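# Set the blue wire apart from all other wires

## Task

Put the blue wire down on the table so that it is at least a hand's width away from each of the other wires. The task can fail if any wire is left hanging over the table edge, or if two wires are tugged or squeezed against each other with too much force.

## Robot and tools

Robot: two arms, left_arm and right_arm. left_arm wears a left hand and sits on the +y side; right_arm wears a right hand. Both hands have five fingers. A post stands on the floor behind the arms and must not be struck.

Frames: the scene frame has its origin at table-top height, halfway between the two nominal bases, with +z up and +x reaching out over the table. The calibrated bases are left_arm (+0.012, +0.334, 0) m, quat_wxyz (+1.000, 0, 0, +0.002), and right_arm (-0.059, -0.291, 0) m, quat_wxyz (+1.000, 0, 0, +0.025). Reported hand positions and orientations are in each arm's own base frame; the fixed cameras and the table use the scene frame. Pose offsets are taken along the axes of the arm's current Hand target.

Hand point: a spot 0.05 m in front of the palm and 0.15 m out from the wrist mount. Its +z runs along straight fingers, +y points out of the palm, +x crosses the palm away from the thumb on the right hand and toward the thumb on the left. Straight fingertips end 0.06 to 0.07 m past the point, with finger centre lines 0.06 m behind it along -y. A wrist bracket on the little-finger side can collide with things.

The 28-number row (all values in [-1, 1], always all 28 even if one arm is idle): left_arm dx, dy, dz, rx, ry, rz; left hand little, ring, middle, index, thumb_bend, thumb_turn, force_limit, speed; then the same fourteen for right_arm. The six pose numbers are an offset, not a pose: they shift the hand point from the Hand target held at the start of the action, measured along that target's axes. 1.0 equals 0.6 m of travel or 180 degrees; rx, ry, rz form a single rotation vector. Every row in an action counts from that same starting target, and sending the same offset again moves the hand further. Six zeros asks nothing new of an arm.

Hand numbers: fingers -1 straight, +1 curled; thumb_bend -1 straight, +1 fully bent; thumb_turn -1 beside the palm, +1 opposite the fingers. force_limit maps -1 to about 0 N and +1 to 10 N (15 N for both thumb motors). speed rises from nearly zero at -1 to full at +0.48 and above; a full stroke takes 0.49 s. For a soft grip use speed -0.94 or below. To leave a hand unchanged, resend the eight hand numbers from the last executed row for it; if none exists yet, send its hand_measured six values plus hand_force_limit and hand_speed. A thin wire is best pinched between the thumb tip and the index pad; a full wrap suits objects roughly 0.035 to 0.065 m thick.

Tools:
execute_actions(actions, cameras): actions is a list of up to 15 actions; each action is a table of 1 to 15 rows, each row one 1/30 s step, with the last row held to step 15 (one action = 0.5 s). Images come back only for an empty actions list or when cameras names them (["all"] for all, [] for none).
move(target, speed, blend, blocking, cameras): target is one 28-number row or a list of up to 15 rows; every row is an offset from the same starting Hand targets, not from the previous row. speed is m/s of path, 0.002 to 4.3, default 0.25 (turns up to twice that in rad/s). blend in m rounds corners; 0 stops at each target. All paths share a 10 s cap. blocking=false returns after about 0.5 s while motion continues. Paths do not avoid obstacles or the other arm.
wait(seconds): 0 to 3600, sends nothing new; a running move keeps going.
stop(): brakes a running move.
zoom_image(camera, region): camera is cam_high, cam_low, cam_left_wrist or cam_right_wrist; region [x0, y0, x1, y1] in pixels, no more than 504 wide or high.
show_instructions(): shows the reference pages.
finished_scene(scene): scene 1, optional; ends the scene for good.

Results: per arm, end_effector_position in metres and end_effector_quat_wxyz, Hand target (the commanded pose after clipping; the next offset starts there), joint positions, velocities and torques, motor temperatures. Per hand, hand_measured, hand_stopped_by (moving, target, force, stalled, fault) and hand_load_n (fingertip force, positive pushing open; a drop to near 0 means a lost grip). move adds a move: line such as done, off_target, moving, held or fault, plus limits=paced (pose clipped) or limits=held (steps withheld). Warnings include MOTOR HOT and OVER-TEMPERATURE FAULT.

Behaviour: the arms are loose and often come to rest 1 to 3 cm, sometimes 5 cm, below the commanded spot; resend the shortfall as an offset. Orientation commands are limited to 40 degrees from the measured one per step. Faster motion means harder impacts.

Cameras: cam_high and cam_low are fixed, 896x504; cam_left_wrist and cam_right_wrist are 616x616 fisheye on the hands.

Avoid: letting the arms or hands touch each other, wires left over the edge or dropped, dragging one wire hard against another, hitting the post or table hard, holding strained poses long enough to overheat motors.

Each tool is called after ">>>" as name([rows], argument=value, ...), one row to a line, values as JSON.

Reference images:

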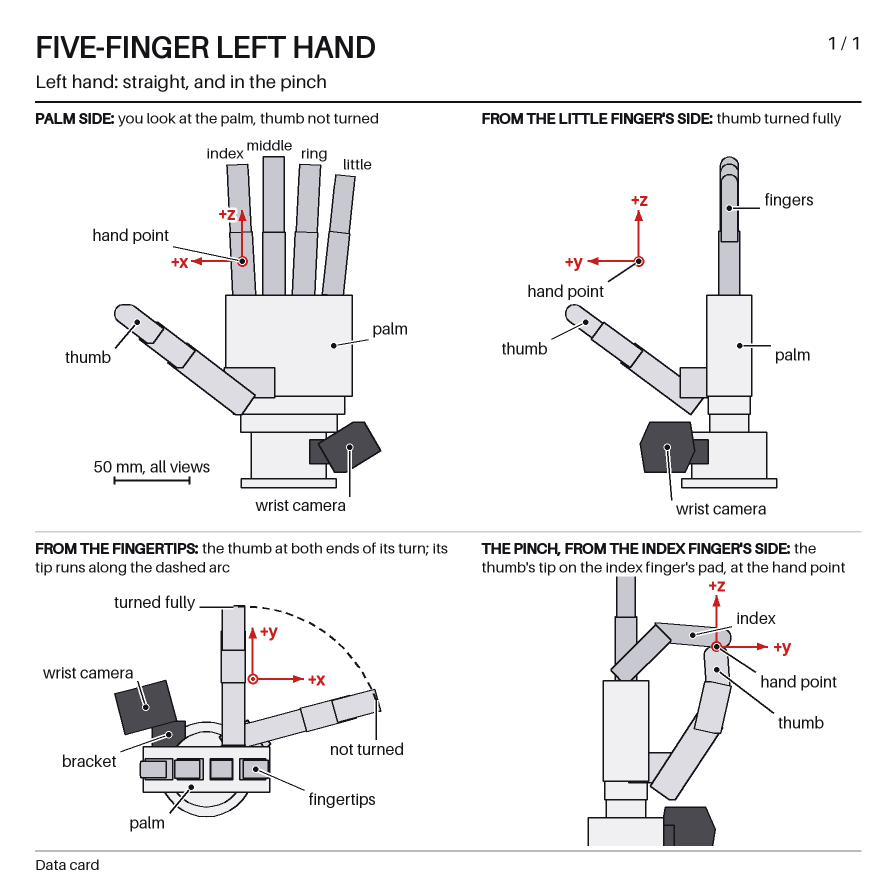

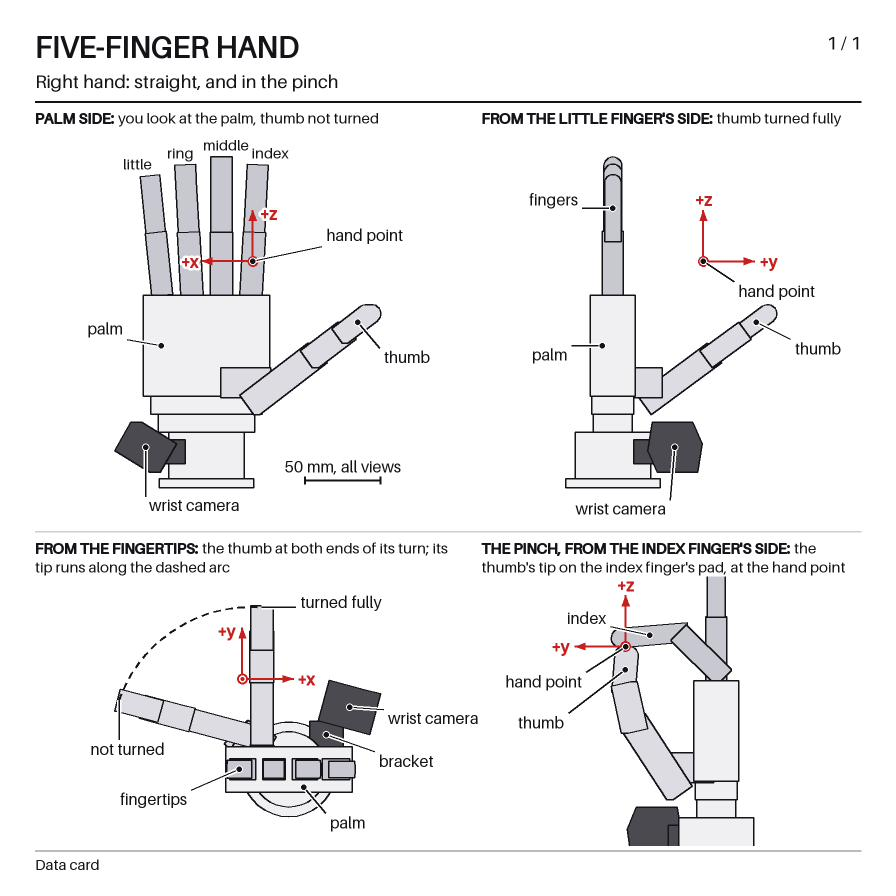

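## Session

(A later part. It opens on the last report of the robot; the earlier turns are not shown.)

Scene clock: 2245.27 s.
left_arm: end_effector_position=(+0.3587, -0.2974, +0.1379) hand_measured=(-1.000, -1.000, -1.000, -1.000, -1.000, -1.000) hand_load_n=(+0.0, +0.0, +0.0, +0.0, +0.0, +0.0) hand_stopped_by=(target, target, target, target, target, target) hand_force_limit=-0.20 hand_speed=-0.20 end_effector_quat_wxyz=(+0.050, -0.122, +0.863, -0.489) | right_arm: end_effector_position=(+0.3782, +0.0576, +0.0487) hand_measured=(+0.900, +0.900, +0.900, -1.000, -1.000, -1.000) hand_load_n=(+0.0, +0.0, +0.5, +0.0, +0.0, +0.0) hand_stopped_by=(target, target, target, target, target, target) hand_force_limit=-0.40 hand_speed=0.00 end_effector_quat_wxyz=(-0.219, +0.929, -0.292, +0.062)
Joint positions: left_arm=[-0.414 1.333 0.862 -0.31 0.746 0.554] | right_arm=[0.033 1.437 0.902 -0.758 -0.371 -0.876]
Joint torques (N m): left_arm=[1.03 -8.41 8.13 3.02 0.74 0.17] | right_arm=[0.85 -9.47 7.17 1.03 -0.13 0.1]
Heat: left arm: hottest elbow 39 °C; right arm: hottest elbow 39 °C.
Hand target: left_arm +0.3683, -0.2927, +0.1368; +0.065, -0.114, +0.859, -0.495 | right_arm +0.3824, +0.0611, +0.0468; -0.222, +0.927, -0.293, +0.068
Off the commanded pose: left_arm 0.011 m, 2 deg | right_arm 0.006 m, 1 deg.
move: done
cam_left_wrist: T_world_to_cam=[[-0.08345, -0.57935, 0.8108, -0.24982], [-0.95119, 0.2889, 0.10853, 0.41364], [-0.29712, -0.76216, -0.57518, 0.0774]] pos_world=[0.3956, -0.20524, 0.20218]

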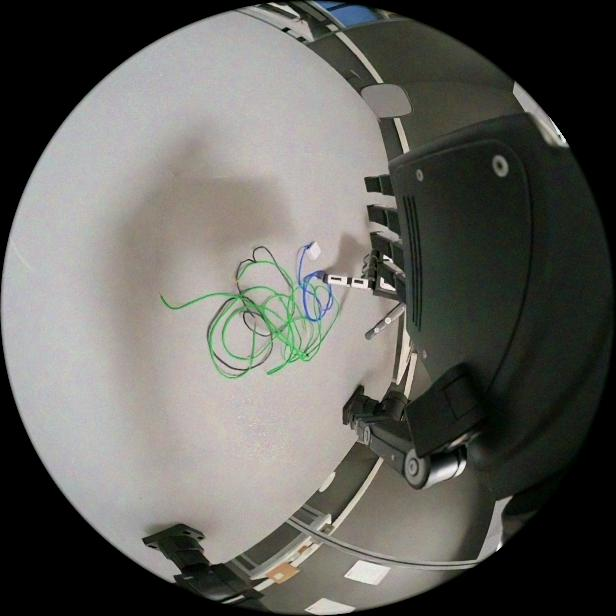

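>>> move(target=[0,0,0,0,0,0,-1,-1,-1,-1,-1,-1,-0.2,-0.2,-0.0072,0.0153,0.0147,0,0,0,0.9,0.9,0.9,-1,-1,-1,-0.4,0], speed=0.04, cameras=["cam_left_wrist"])

>>> zoom_image(camera="cam_left_wrist", region=[285, 230, 365, 310])

Scene clock: 2253.63 s.
left_arm: end_effector_position=(+0.3587, -0.2974, +0.1379) hand_measured=(-1.000, -1.000, -1.000, -1.000, -1.000, -1.000) hand_load_n=(+0.0, +0.0, +0.0, +0.0, +0.0, -0.5) hand_stopped_by=(target, target, target, target, target, target) hand_force_limit=-0.20 hand_speed=-0.20 end_effector_quat_wxyz=(+0.050, -0.122, +0.863, -0.489) | right_arm: end_effector_position=(+0.3717, +0.0574, +0.0356) hand_measured=(+0.900, +0.900, +0.900, -1.000, -1.000, -1.000) hand_load_n=(+0.0, +0.0, +0.5, +0.5, +0.0, +0.0) hand_stopped_by=(target, target, target, target, target, target) hand_force_limit=-0.40 hand_speed=0.00 end_effector_quat_wxyz=(-0.219, +0.929, -0.292, +0.061)
Joint positions: left_arm=[-0.414 1.333 0.862 -0.31 0.746 0.554] | right_arm=[0.033 1.443 0.868 -0.722 -0.371 -0.876]
Joint torques (N m): left_arm=[1.2 -8.23 8.14 2.99 0.71 0.18] | right_arm=[0.67 -9.41 7.12 1.03 -0.15 0.09]
Heat: left arm: hottest elbow 39 °C; right arm: hottest elbow 38 °C.
Hand target: left_arm +0.3683, -0.2927, +0.1368; +0.065, -0.114, +0.859, -0.495 | right_arm +0.3765, +0.0602, +0.0348; -0.222, +0.927, -0.293, +0.068
Off the commanded pose: left_arm 0.011 m, 2 deg | right_arm 0.006 m, 1 deg.
move: done
cam_left_wrist: T_world_to_cam=[[-0.08345, -0.57935, 0.8108, -0.24982], [-0.95119, 0.2889, 0.10853, 0.41364], [-0.29712, -0.76216, -0.57518, 0.0774]] pos_world=[0.3956, -0.20524, 0.20218]

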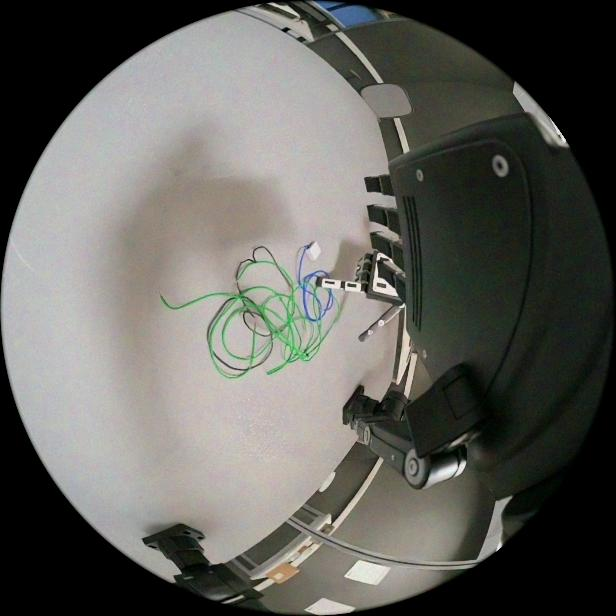

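Scaled by 6.300 from the camera's image (finer frame: 880x880).

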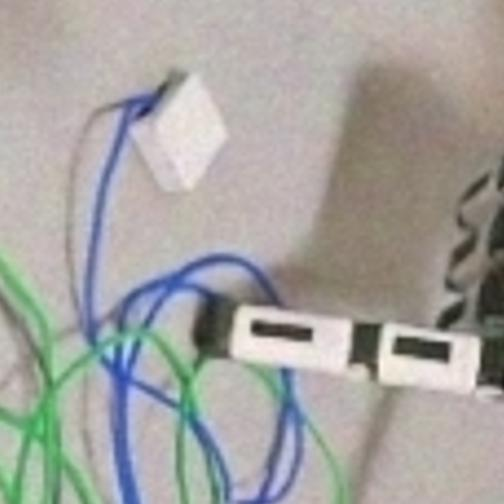

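>>> move(target=[0,0,0,0,0,0,-1,-1,-1,-1,-1,-1,-0.2,-0.2,0,0.006,0.0119,0,0,0,0.9,0.9,0.9,-1,-1,-1,-0.4,0], speed=0.04, cameras=["cam_left_wrist"])

>>> zoom_image(camera="cam_left_wrist", region=[285, 240, 345, 300])

Scene clock: 2263.70 s.
left_arm: end_effector_position=(+0.3587, -0.2974, +0.1379) hand_measured=(-1.000, -1.000, -1.000, -1.000, -1.000, -1.000) hand_load_n=(+0.0, +0.0, +0.0, +0.0, +0.0, +0.0) hand_stopped_by=(target, target, target, target, target, target) hand_force_limit=-0.20 hand_speed=-0.20 end_effector_quat_wxyz=(+0.050, -0.122, +0.863, -0.489) | right_arm: end_effector_position=(+0.3743, +0.0566, +0.0333) hand_measured=(+0.900, +0.900, +0.900, -1.000, -1.000, -1.000) hand_load_n=(+0.0, +0.0, +0.0, +0.0, -0.5, +0.0) hand_stopped_by=(target, target, target, target, target, target) hand_force_limit=-0.40 hand_speed=0.00 end_effector_quat_wxyz=(-0.221, +0.928, -0.292, +0.066)
Joint positions: left_arm=[-0.414 1.333 0.862 -0.31 0.746 0.554] | right_arm=[0.03 1.446 0.864 -0.703 -0.372 -0.876]
Joint torques (N m): left_arm=[1.55 -7.94 8.13 3.03 0.71 0.14] | right_arm=[0.73 -8.76 6.58 1.25 -0.14 0.08]
Heat: left arm: hottest elbow 39 °C; right arm: hottest elbow 38 °C.
Hand target: left_arm +0.3683, -0.2927, +0.1368; +0.065, -0.114, +0.859, -0.495 | right_arm +0.3764, +0.0602, +0.0268; -0.222, +0.927, -0.293, +0.068
Off the commanded pose: left_arm 0.011 m, 2 deg | right_arm 0.008 m, 0 deg.
move: done
cam_left_wrist: T_world_to_cam=[[-0.08345, -0.57935, 0.8108, -0.24982], [-0.95119, 0.2889, 0.10853, 0.41364], [-0.29712, -0.76216, -0.57518, 0.0774]] pos_world=[0.3956, -0.20524, 0.20218]

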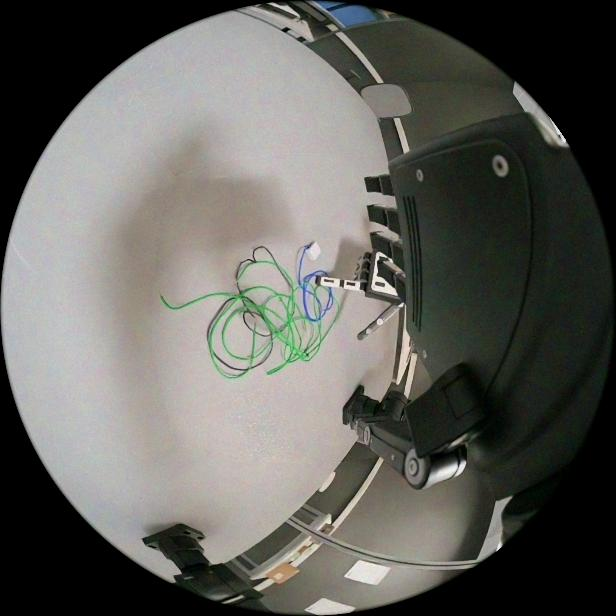

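Scaled by 8.400 from the camera's image (finer frame: 880x880).

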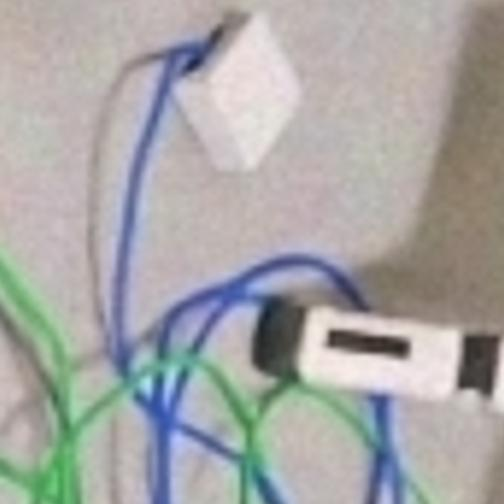

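>>> move(target=[0,0,0,0,0,0,-1,-1,-1,-1,-1,-1,-0.2,-0.2,0.0602,-0.0037,-0.004,0,0,0,0.9,0.9,0.9,-1,-1,-1,-0.4,0], speed=0.03, cameras=["cam_left_wrist"])

>>> zoom_image(camera="cam_left_wrist", region=[285, 230, 365, 310])

Scene clock: 2274.90 s.
left_arm: end_effector_position=(+0.3587, -0.2974, +0.1379) hand_measured=(-1.000, -1.000, -1.000, -1.000, -1.000, -1.000) hand_load_n=(+0.0, +0.0, +0.0, +0.0, +0.0, +0.0) hand_stopped_by=(target, target, target, target, target, target) hand_force_limit=-0.20 hand_speed=-0.20 end_effector_quat_wxyz=(+0.050, -0.122, +0.863, -0.489) | right_arm: end_effector_position=(+0.3800, +0.0538, +0.0303) hand_measured=(+0.900, +0.900, +0.900, -1.000, -1.000, -1.000) hand_load_n=(+0.0, +0.0, +0.0, +0.0, +0.0, +0.0) hand_stopped_by=(target, target, target, target, target, target) hand_force_limit=-0.40 hand_speed=0.00 end_effector_quat_wxyz=(-0.231, +0.926, -0.295, +0.045)
Joint positions: left_arm=[-0.414 1.333 0.862 -0.31 0.746 0.554] | right_arm=[0.005 1.49 0.899 -0.734 -0.412 -0.896]
Joint torques (N m): left_arm=[1.32 -8.41 8.09 2.93 0.73 0.16] | right_arm=[-0.62 -7.12 10.85 0.81 0.5 -0.18]
Heat: left arm: hottest elbow 39 °C; right arm: hottest elbow 38 °C.
Hand target: left_arm +0.3683, -0.2927, +0.1368; +0.065, -0.114, +0.859, -0.495 | right_arm +0.4065, +0.0402, +0.0298; -0.222, +0.927, -0.293, +0.068
Off the commanded pose: left_arm 0.011 m, 2 deg | right_arm 0.030 m, 3 deg.
move: off_target (right_arm)
cam_left_wrist: T_world_to_cam=[[-0.08345, -0.57935, 0.8108, -0.24982], [-0.95119, 0.2889, 0.10853, 0.41364], [-0.29712, -0.76216, -0.57518, 0.0774]] pos_world=[0.3956, -0.20524, 0.20218]

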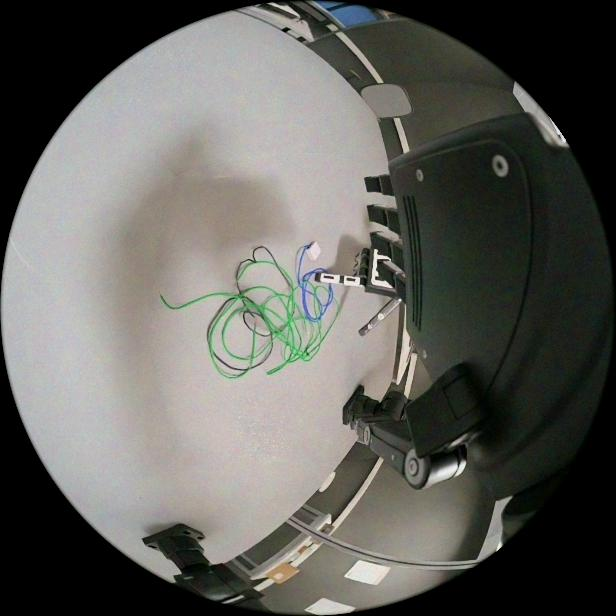

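Scaled by 6.300 from the camera's image (finer frame: 880x880).

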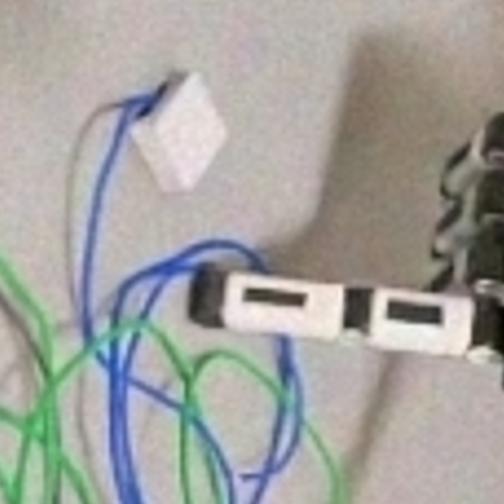

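>>> move(target=[0,0,0,0,0,0,-1,-1,-1,-1,-1,-1,-0.2,-0.2,0,-0.009,-0.0178,0,0,0,0.9,0.9,0.9,-1,-1,-1,-0.4,0], speed=0.03, cameras=["cam_left_wrist"])

>>> zoom_image(camera="cam_left_wrist", region=[285, 230, 365, 310])

Scene clock: 2284.97 s.
left_arm: end_effector_position=(+0.3587, -0.2974, +0.1379) hand_measured=(-1.000, -1.000, -1.000, -1.000, -1.000, -1.000) hand_load_n=(+0.0, +0.0, +0.0, +0.0, +0.0, +0.0) hand_stopped_by=(target, target, target, target, target, target) hand_force_limit=-0.20 hand_speed=-0.20 end_effector_quat_wxyz=(+0.050, -0.122, +0.863, -0.489) | right_arm: end_effector_position=(+0.3819, +0.0532, +0.0319) hand_measured=(+0.900, +0.900, +0.900, -1.000, -1.000, -1.000) hand_load_n=(+0.0, +0.0, +0.0, +0.0, +0.0, +0.0) hand_stopped_by=(target, target, target, target, target, target) hand_force_limit=-0.40 hand_speed=0.00 end_effector_quat_wxyz=(-0.229, +0.926, -0.296, +0.044)
Joint positions: left_arm=[-0.414 1.333 0.862 -0.31 0.746 0.554] | right_arm=[0.005 1.495 0.91 -0.745 -0.409 -0.898]
Joint torques (N m): left_arm=[1.26 -8.47 8.05 3.12 0.73 0.15] | right_arm=[-0.62 -9.17 11.33 -0.09 0.38 -0.17]
Heat: left arm: hottest elbow 39 °C; right arm: hottest elbow 38 °C.
Hand target: left_arm +0.3683, -0.2927, +0.1368; +0.065, -0.114, +0.859, -0.495 | right_arm +0.4066, +0.0402, +0.0418; -0.222, +0.927, -0.293, +0.068
Off the commanded pose: left_arm 0.011 m, 2 deg | right_arm 0.030 m, 3 deg.
move: off_target (right_arm)
cam_left_wrist: T_world_to_cam=[[-0.08345, -0.57935, 0.8108, -0.24982], [-0.95119, 0.2889, 0.10853, 0.41364], [-0.29712, -0.76216, -0.57518, 0.0774]] pos_world=[0.3956, -0.20524, 0.20218]

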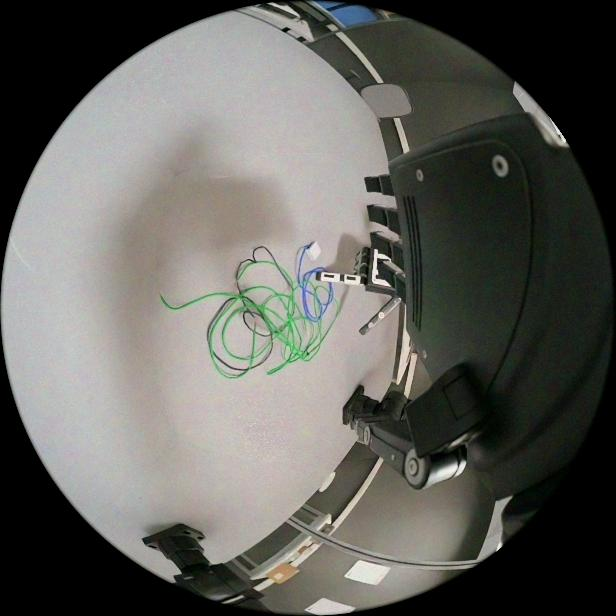

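Scaled by 6.300 from the camera's image (finer frame: 880x880).

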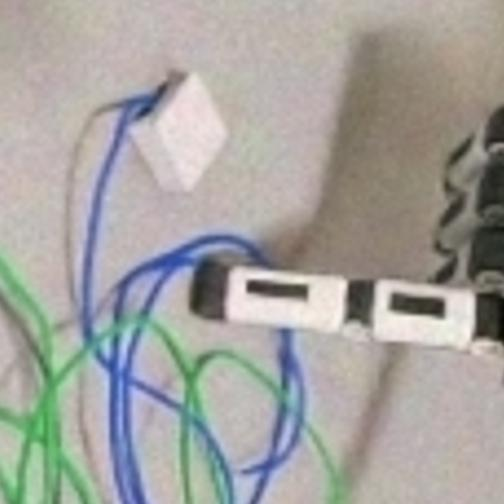

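>>> move(target=[0,0,0,0,0,0,-1,-1,-1,-1,-1,-1,-0.2,-0.2,0.0602,-0.0037,-0.004,0,0,0,0.9,0.9,0.9,-1,-1,-1,-0.4,0], speed=0.03, cameras=["cam_left_wrist"])

>>> zoom_image(camera="cam_left_wrist", region=[275, 220, 365, 310])

Scene clock: 2292.30 s.
left_arm: end_effector_position=(+0.3587, -0.2974, +0.1379) hand_measured=(-1.000, -1.000, -1.000, -1.000, -1.000, -1.000) hand_load_n=(+0.0, +0.0, +0.0, +0.0, +0.0, +0.0) hand_stopped_by=(target, target, target, target, target, target) hand_force_limit=-0.20 hand_speed=-0.20 end_effector_quat_wxyz=(+0.050, -0.122, +0.863, -0.489) | right_arm: end_effector_position=(+0.4120, +0.0325, +0.0329) hand_measured=(+0.900, +0.900, +0.900, -1.000, -1.000, -1.000) hand_load_n=(+0.0, +0.0, +0.0, +0.5, +0.0, +0.0) hand_stopped_by=(target, target, target, target, target, target) hand_force_limit=-0.40 hand_speed=0.00 end_effector_quat_wxyz=(-0.224, +0.927, -0.297, +0.044)
Joint positions: left_arm=[-0.414 1.333 0.862 -0.31 0.746 0.554] | right_arm=[-0.039 1.57 1.003 -0.784 -0.409 -0.944]
Joint torques (N m): left_arm=[1.38 -8.59 8.23 3.02 0.71 0.16] | right_arm=[-0.67 -10.93 11.51 -0.16 -0.09 -0.17]
Heat: left arm: hottest elbow 39 °C; right arm: hottest elbow 39 °C.
Hand target: left_arm +0.3683, -0.2927, +0.1368; +0.065, -0.114, +0.859, -0.495 | right_arm +0.4367, +0.0202, +0.0448; -0.222, +0.927, -0.293, +0.068
Off the commanded pose: left_arm 0.011 m, 2 deg | right_arm 0.030 m, 3 deg.
move: off_target (right_arm)
cam_left_wrist: T_world_to_cam=[[-0.08345, -0.57935, 0.8108, -0.24982], [-0.95119, 0.2889, 0.10853, 0.41364], [-0.29712, -0.76216, -0.57518, 0.0774]] pos_world=[0.3956, -0.20524, 0.20218]

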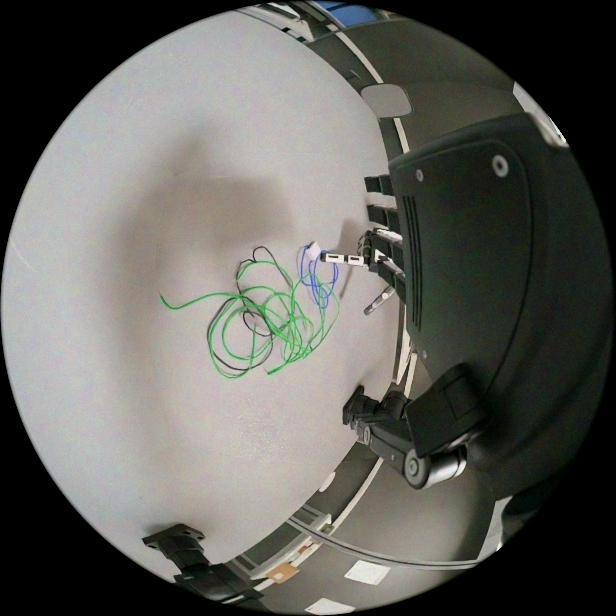

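Scaled by 5.600 from the camera's image (finer frame: 880x880).

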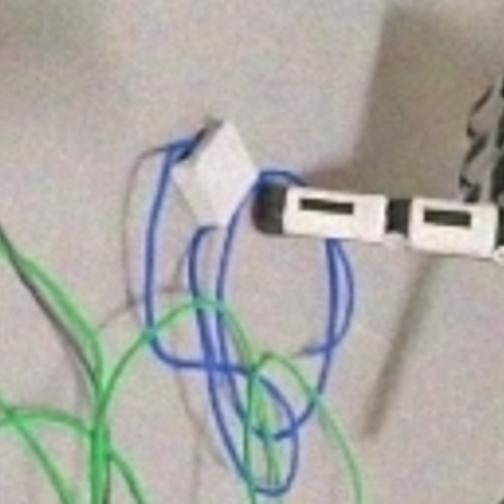

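>>> move(target=[0,0,0,0,0,0,-1,-1,-1,-1,-1,-1,-0.2,-0.2,0.0478,0.0592,-0.034,0,0,0,0.9,0.9,0.9,-1,-1,-1,-0.4,0], speed=0.03, cameras=["cam_left_wrist"])

>>> zoom_image(camera="cam_left_wrist", region=[275, 220, 365, 310])

Scene clock: 2306.27 s.
left_arm: end_effector_position=(+0.3587, -0.2974, +0.1379) hand_measured=(-1.000, -1.000, -1.000, -1.000, -1.000, -1.000) hand_load_n=(+0.0, +0.0, +0.0, +0.0, +0.0, +0.0) hand_stopped_by=(target, target, target, target, target, target) hand_force_limit=-0.20 hand_speed=-0.20 end_effector_quat_wxyz=(+0.050, -0.122, +0.863, -0.489) | right_arm: end_effector_position=(+0.4151, -0.0190, +0.0343) hand_measured=(+0.900, +0.900, +0.900, -1.000, -1.000, -1.000) hand_load_n=(+0.0, +0.0, +0.0, +0.0, +0.0, +0.0) hand_stopped_by=(target, target, target, target, target, target) hand_force_limit=-0.40 hand_speed=0.00 end_effector_quat_wxyz=(-0.220, +0.927, -0.299, +0.048)
Joint positions: left_arm=[-0.414 1.333 0.862 -0.31 0.746 0.554] | right_arm=[-0.153 1.59 1.035 -0.84 -0.42 -1.062]
Joint torques (N m): left_arm=[1.14 -8.59 8.14 3.02 0.7 0.15] | right_arm=[-0.38 -11.46 11.4 -0.39 -0.34 -0.16]
Heat: left arm: hottest elbow 39 °C; right arm: hottest elbow 39 °C.
Hand target: left_arm +0.3683, -0.2927, +0.1368; +0.065, -0.114, +0.859, -0.495 | right_arm +0.4367, -0.0298, +0.0468; -0.222, +0.927, -0.293, +0.068
Off the commanded pose: left_arm 0.011 m, 2 deg | right_arm 0.027 m, 2 deg.
move: off_target (right_arm)
cam_left_wrist: T_world_to_cam=[[-0.08345, -0.57935, 0.8108, -0.24982], [-0.95119, 0.2889, 0.10853, 0.41364], [-0.29712, -0.76216, -0.57518, 0.0774]] pos_world=[0.3956, -0.20524, 0.20218]

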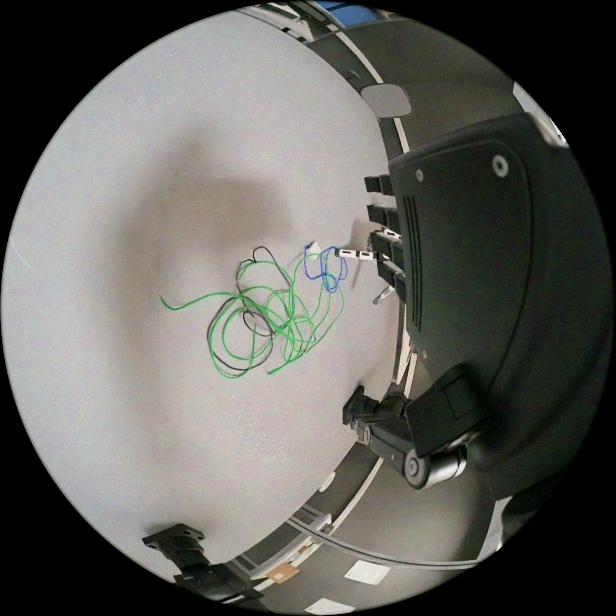

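Scaled by 5.600 from the camera's image (finer frame: 880x880).

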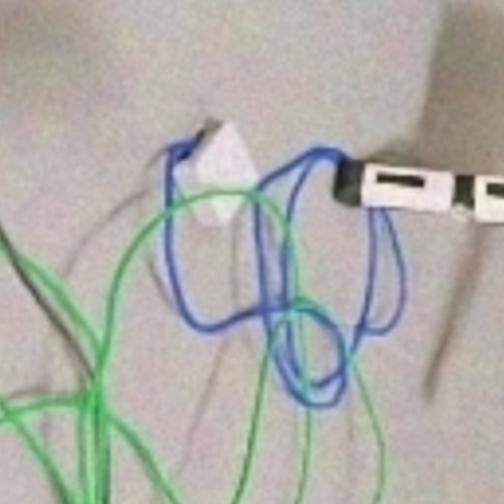

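>>> zoom_image(camera="cam_left_wrist", region=[298, 235, 354, 291])

Scaled by 9.000 from the camera's image (finer frame: 880x880).

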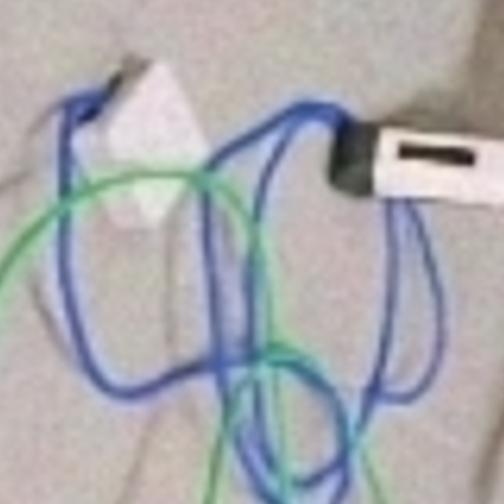

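>>> move(target=[0,0,0,0,0,0,-1,-1,-1,-1,-1,-1,-0.2,-0.2,0.0752,0.042,-0.0255,0,0,0,0.9,0.9,0.9,-1,-1,-1,-0.4,0], speed=0.03, cameras=["cam_left_wrist"])

>>> zoom_image(camera="cam_left_wrist", region=[285, 220, 375, 310])

Scene clock: 2323.90 s.
left_arm: end_effector_position=(+0.3587, -0.2974, +0.1379) hand_measured=(-1.000, -1.000, -1.000, -1.000, -1.000, -1.000) hand_load_n=(+0.0, +0.0, +0.0, +0.0, +0.0, +0.0) hand_stopped_by=(target, target, target, target, target, target) hand_force_limit=-0.20 hand_speed=-0.20 end_effector_quat_wxyz=(+0.050, -0.122, +0.863, -0.489) | right_arm: end_effector_position=(+0.4349, -0.0676, +0.0343) hand_measured=(+0.900, +0.900, +0.900, -1.000, -1.000, -1.000) hand_load_n=(+0.0, +0.0, +0.0, +0.0, +0.0, +0.0) hand_stopped_by=(target, target, target, target, target, target) hand_force_limit=-0.40 hand_speed=0.00 end_effector_quat_wxyz=(-0.219, +0.928, -0.299, +0.046)
Joint positions: left_arm=[-0.414 1.333 0.862 -0.31 0.746 0.554] | right_arm=[-0.25 1.668 1.137 -0.912 -0.434 -1.168]
Joint torques (N m): left_arm=[1.49 -8.29 8.13 2.92 0.72 0.13] | right_arm=[-0.32 -13.16 11.62 -0.44 -0.47 -0.14]
Heat: left arm: hottest elbow 39 °C; right arm: hottest elbow 39 °C.
Hand target: left_arm +0.3683, -0.2927, +0.1368; +0.065, -0.114, +0.859, -0.495 | right_arm +0.4567, -0.0798, +0.0488; -0.222, +0.927, -0.293, +0.068
Off the commanded pose: left_arm 0.011 m, 2 deg | right_arm 0.029 m, 3 deg.
move: off_target (right_arm)
cam_left_wrist: T_world_to_cam=[[-0.08345, -0.57935, 0.8108, -0.24982], [-0.95119, 0.2889, 0.10853, 0.41364], [-0.29712, -0.76216, -0.57518, 0.0774]] pos_world=[0.3956, -0.20524, 0.20218]

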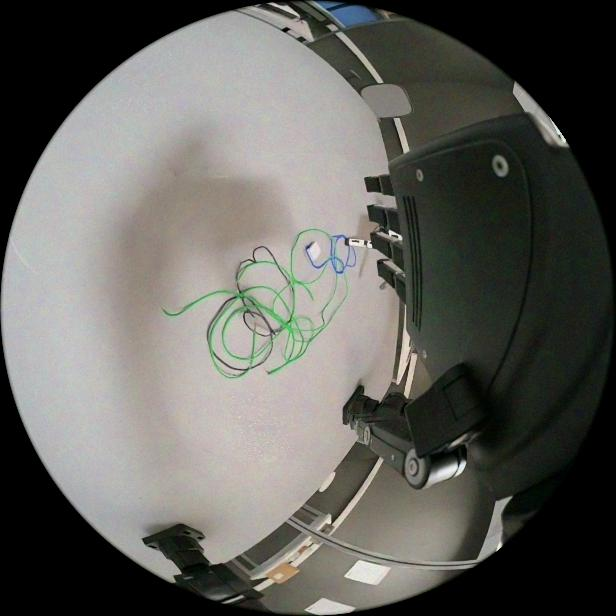

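Scaled by 5.600 from the camera's image (finer frame: 880x880).

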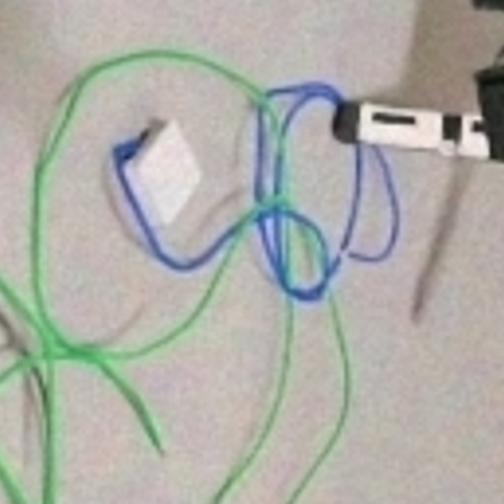

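>>> zoom_image(camera="cam_left_wrist", region=[322, 230, 362, 270])

>>> zoom_image(camera="cam_left_wrist", region=[322, 230, 346, 254])

>>> zoom_image(camera="cam_left_wrist", region=[322, 250, 350, 278])

Scaled by 12.600 from the camera's image (finer frame: 880x880).

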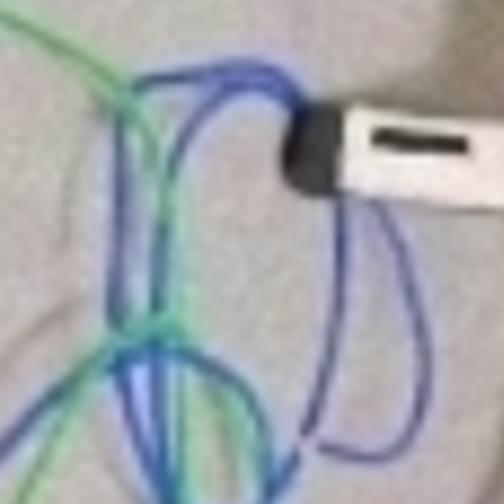

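Scaled by 21.000 from the camera's image (finer frame: 880x880).

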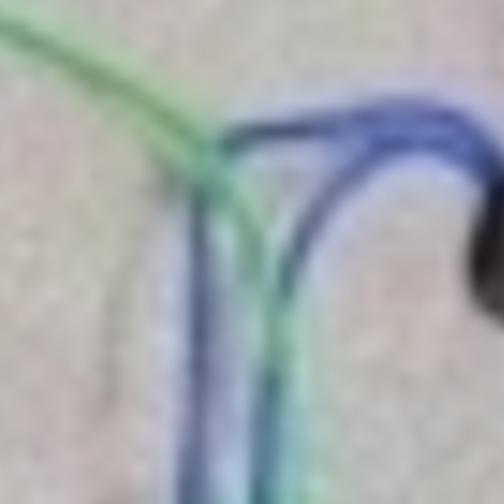

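Scaled by 18.000 from the camera's image (finer frame: 880x880).

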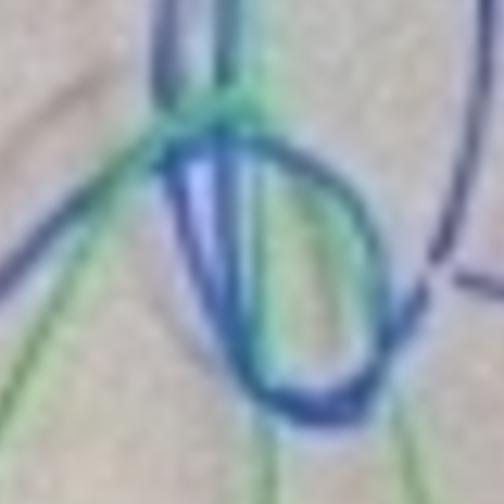

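>>> wait(seconds=0.1, cameras=["cam_high"])

>>> zoom_image(camera="cam_high", region=[360, 230, 480, 350])

Scene clock: 2351.23 s.
left_arm: end_effector_position=(+0.3587, -0.2974, +0.1379) hand_measured=(-1.000, -1.000, -1.000, -1.000, -1.000, -1.000) hand_load_n=(-0.5, -0.5, +0.0, -0.5, -0.5, +0.0) hand_stopped_by=(target, target, target, target, target, target) hand_force_limit=-0.20 hand_speed=-0.20 end_effector_quat_wxyz=(+0.050, -0.122, +0.863, -0.489) | right_arm: end_effector_position=(+0.4349, -0.0676, +0.0343) hand_measured=(+0.900, +0.900, +0.900, -1.000, -1.000, -1.000) hand_load_n=(+0.0, +0.0, +0.0, +0.0, +0.0, +0.0) hand_stopped_by=(target, target, target, target, target, target) hand_force_limit=-0.40 hand_speed=0.00 end_effector_quat_wxyz=(-0.219, +0.928, -0.299, +0.046)
Joint positions: left_arm=[-0.414 1.333 0.862 -0.31 0.746 0.554] | right_arm=[-0.25 1.668 1.137 -0.912 -0.434 -1.168]
Joint torques (N m): left_arm=[1.2 -8.47 8.1 3.04 0.7 0.14] | right_arm=[-0.32 -13.16 11.63 -0.44 -0.47 -0.14]
Heat: left arm: hottest elbow 39 °C; right arm: hottest elbow 39 °C.
Hand target: left_arm +0.3683, -0.2927, +0.1368; +0.065, -0.114, +0.859, -0.495 | right_arm +0.4567, -0.0798, +0.0488; -0.222, +0.927, -0.293, +0.068
Off the commanded pose: left_arm 0.011 m, 2 deg | right_arm 0.029 m, 3 deg.
wait: 0.10 s; at rest from the start

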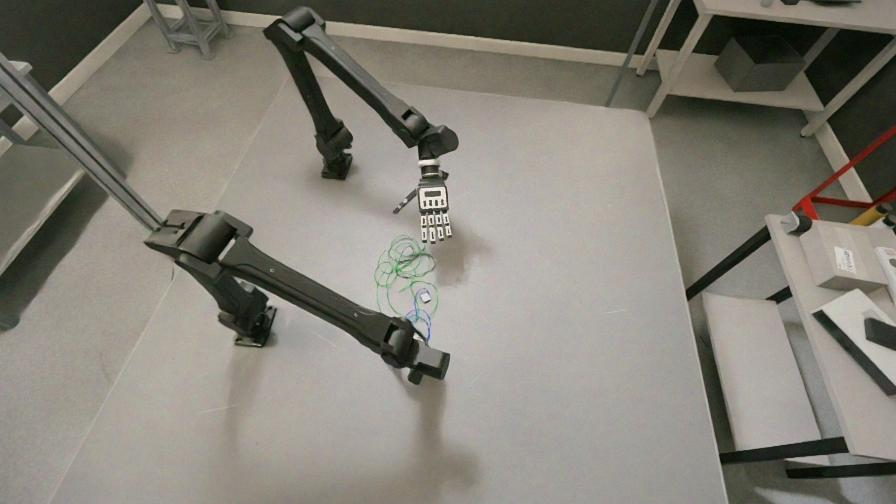

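Scaled by 4.200 from the camera's image (finer frame: 1280x720).

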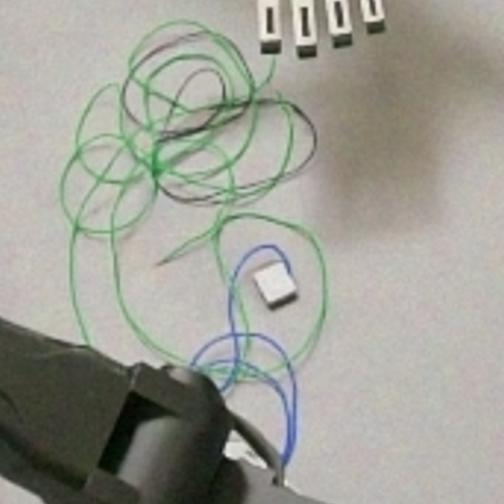

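>>> move(target=[0.1798,0.0202,0.0055,-0.1927,0.0571,0.063,-1,-1,-1,-1,-1,-1,-0.2,-0.2,0,0,0,0,0,0,0.9,0.9,0.9,-1,-1,-1,-0.4,0], speed=0.08, cameras=["cam_high","cam_left_wrist"])

>>> zoom_image(camera="cam_high", region=[360, 230, 450, 320])

>>> zoom_image(camera="cam_left_wrist", region=[250, 130, 450, 330])

Scene clock: 2414.83 s.
left_arm: end_effector_position=(+0.2549, -0.3014, +0.1089) hand_measured=(-1.000, -1.000, -1.000, -1.000, -1.000, -1.000) hand_load_n=(+0.0, +0.0, +0.0, +0.0, +0.0, +0.0) hand_stopped_by=(target, target, target, target, target, target) hand_force_limit=-0.20 hand_speed=-0.20 end_effector_quat_wxyz=(-0.009, -0.020, +0.978, -0.207) | right_arm: end_effector_position=(+0.4349, -0.0676, +0.0343) hand_measured=(+0.900, +0.900, +0.900, -1.000, -1.000, -1.000) hand_load_n=(+0.0, +0.0, +0.5, +0.0, +0.0, +0.0) hand_stopped_by=(target, target, target, target, target, target) hand_force_limit=-0.40 hand_speed=0.00 end_effector_quat_wxyz=(-0.219, +0.928, -0.299, +0.046)
Joint positions: left_arm=[-0.76 1.395 1.035 -0.922 0.305 0.724] | right_arm=[-0.25 1.668 1.137 -0.912 -0.434 -1.168]
Joint torques (N m): left_arm=[-1.03 -8.47 13.37 0.13 0.21 0.14] | right_arm=[-0.38 -13.1 11.62 -0.44 -0.48 -0.15]
Heat: left arm: hottest elbow 39 °C; right arm: hottest elbow 39 °C.
Hand target: left_arm +0.2633, -0.3176, +0.1247; +0.000, +0.000, +0.976, -0.217 | right_arm +0.4567, -0.0798, +0.0488; -0.222, +0.927, -0.293, +0.068
Off the commanded pose: left_arm 0.024 m, 3 deg | right_arm 0.029 m, 3 deg.
move: off_target (left_arm)
cam_left_wrist: T_world_to_cam=[[-0.21525, -0.90914, 0.35656, -0.25364], [-0.85022, 0.35408, 0.38956, 0.28259], [-0.48041, -0.2193, -0.84918, 0.26704]] pos_world=[0.31395, -0.27209, 0.20712]

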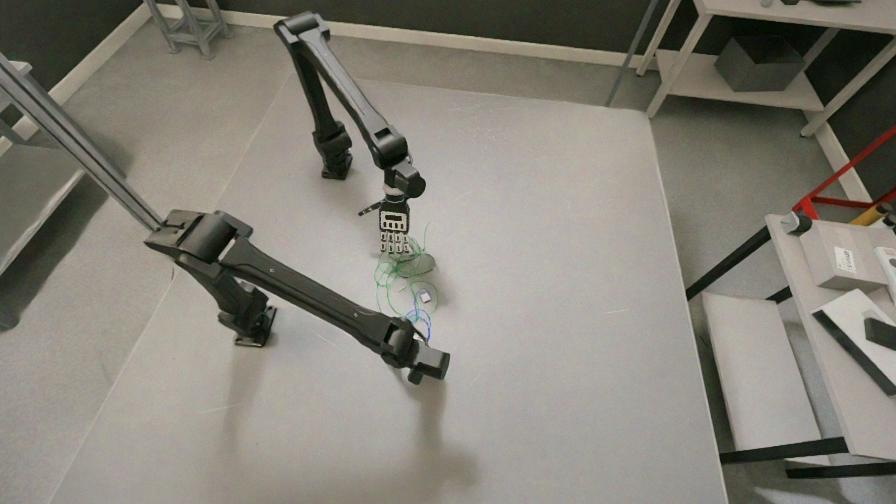

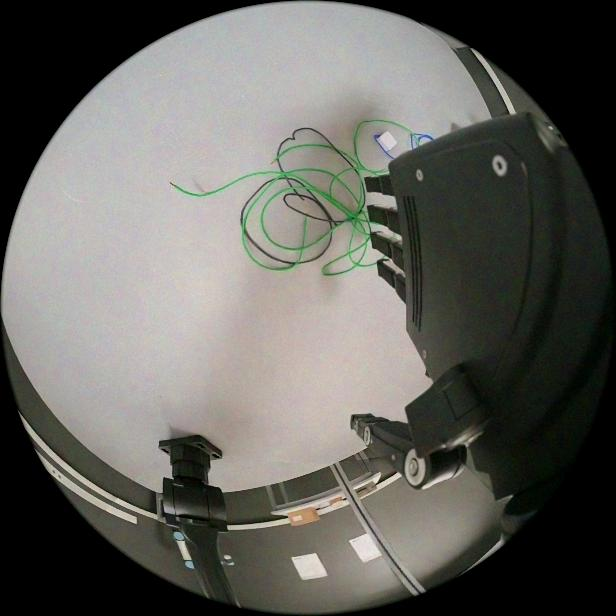

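Scaled by 5.600 from the camera's image (finer frame: 1280x720).

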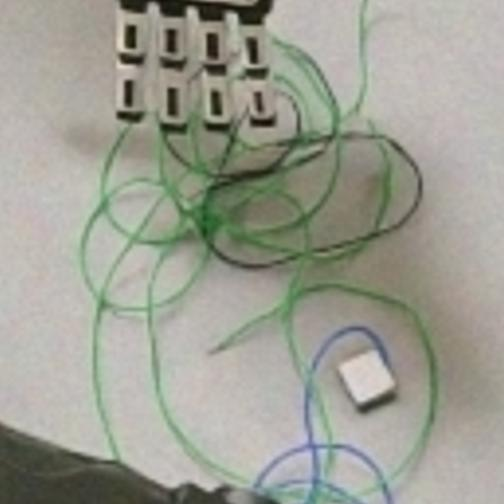

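Scaled by 2.520 from the camera's image (finer frame: 880x880).

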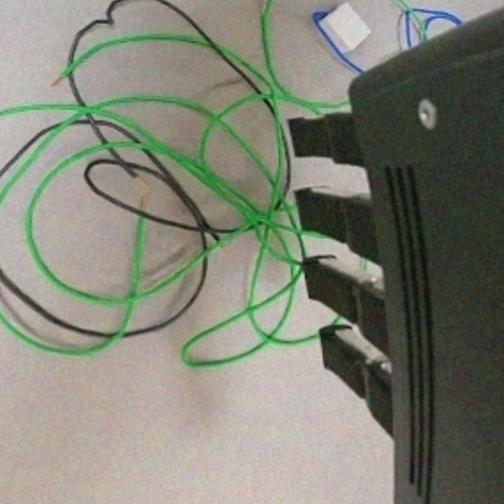

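>>> move(target=[-0.0028,0.0259,0.116,0,0,0,-1,-1,-1,-1,-1,-1,-0.2,-0.2,0,0,0,0,0,0,0.9,0.9,0.9,-1,-1,-1,-0.4,0], speed=0.06, cameras=["cam_high","cam_left_wrist"])

>>> zoom_image(camera="cam_high", region=[360, 230, 450, 320])

>>> zoom_image(camera="cam_left_wrist", region=[250, 130, 450, 330])

Scene clock: 2443.17 s.
left_arm: end_effector_position=(+0.2685, -0.3239, +0.0601) hand_measured=(-1.000, -1.000, -1.000, -1.000, -1.000, -1.000) hand_load_n=(+0.0, +0.0, +0.0, +0.0, +0.0, +0.0) hand_stopped_by=(target, target, target, target, target, target) hand_force_limit=-0.20 hand_speed=-0.20 end_effector_quat_wxyz=(-0.002, -0.010, +0.977, -0.211) | right_arm: end_effector_position=(+0.4349, -0.0676, +0.0343) hand_measured=(+0.900, +0.900, +0.900, -1.000, -1.000, -1.000) hand_load_n=(+0.0, +0.5, +0.5, +0.5, +0.0, +0.0) hand_stopped_by=(target, target, target, target, target, target) hand_force_limit=-0.40 hand_speed=0.00 end_effector_quat_wxyz=(-0.219, +0.928, -0.299, +0.046)
Joint positions: left_arm=[-0.78 1.503 1.01 -0.769 0.298 0.724] | right_arm=[-0.25 1.668 1.137 -0.912 -0.434 -1.168]
Joint torques (N m): left_arm=[-1.14 -10.29 7.56 2.03 0.21 -0.06] | right_arm=[-0.32 -13.16 11.62 -0.44 -0.47 -0.15]
Heat: left arm: hottest elbow 40 °C; right arm: hottest elbow 40 °C.
Hand target: left_arm +0.2651, -0.3330, +0.0551; +0.000, +0.000, +0.976, -0.217 | right_arm +0.4567, -0.0798, +0.0488; -0.222, +0.927, -0.293, +0.068
Off the commanded pose: left_arm 0.011 m, 1 deg | right_arm 0.029 m, 3 deg.
move: off_target (left_arm)
cam_left_wrist: T_world_to_cam=[[-0.23819, -0.90206, 0.35994, -0.24545], [-0.85117, 0.37236, 0.36994, 0.32842], [-0.46774, -0.21826, -0.8565, 0.2246]] pos_world=[0.32613, -0.29468, 0.15922]

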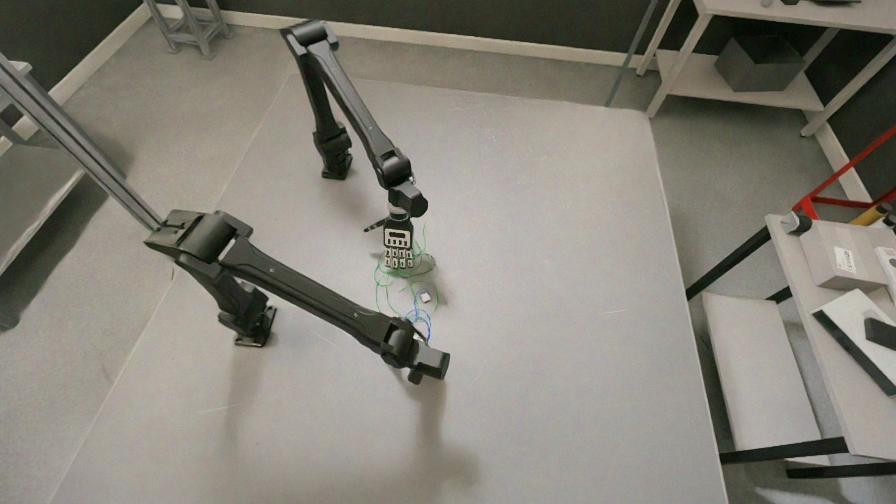

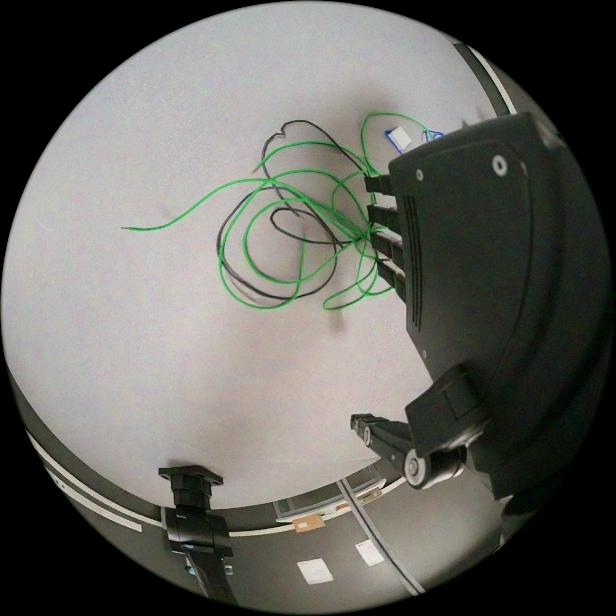

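Scaled by 5.600 from the camera's image (finer frame: 1280x720).

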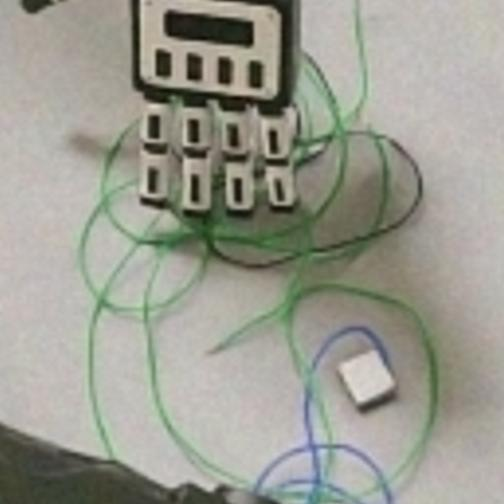

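Scaled by 2.520 from the camera's image (finer frame: 880x880).

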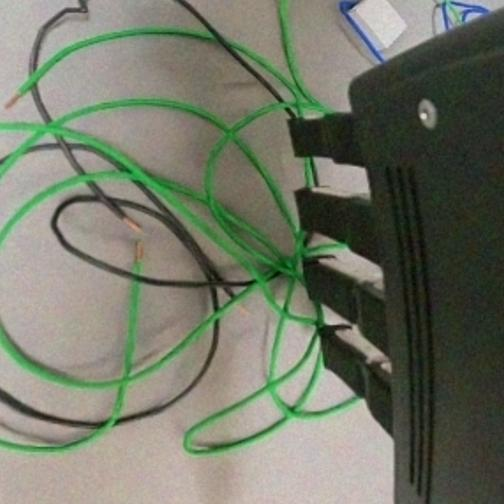

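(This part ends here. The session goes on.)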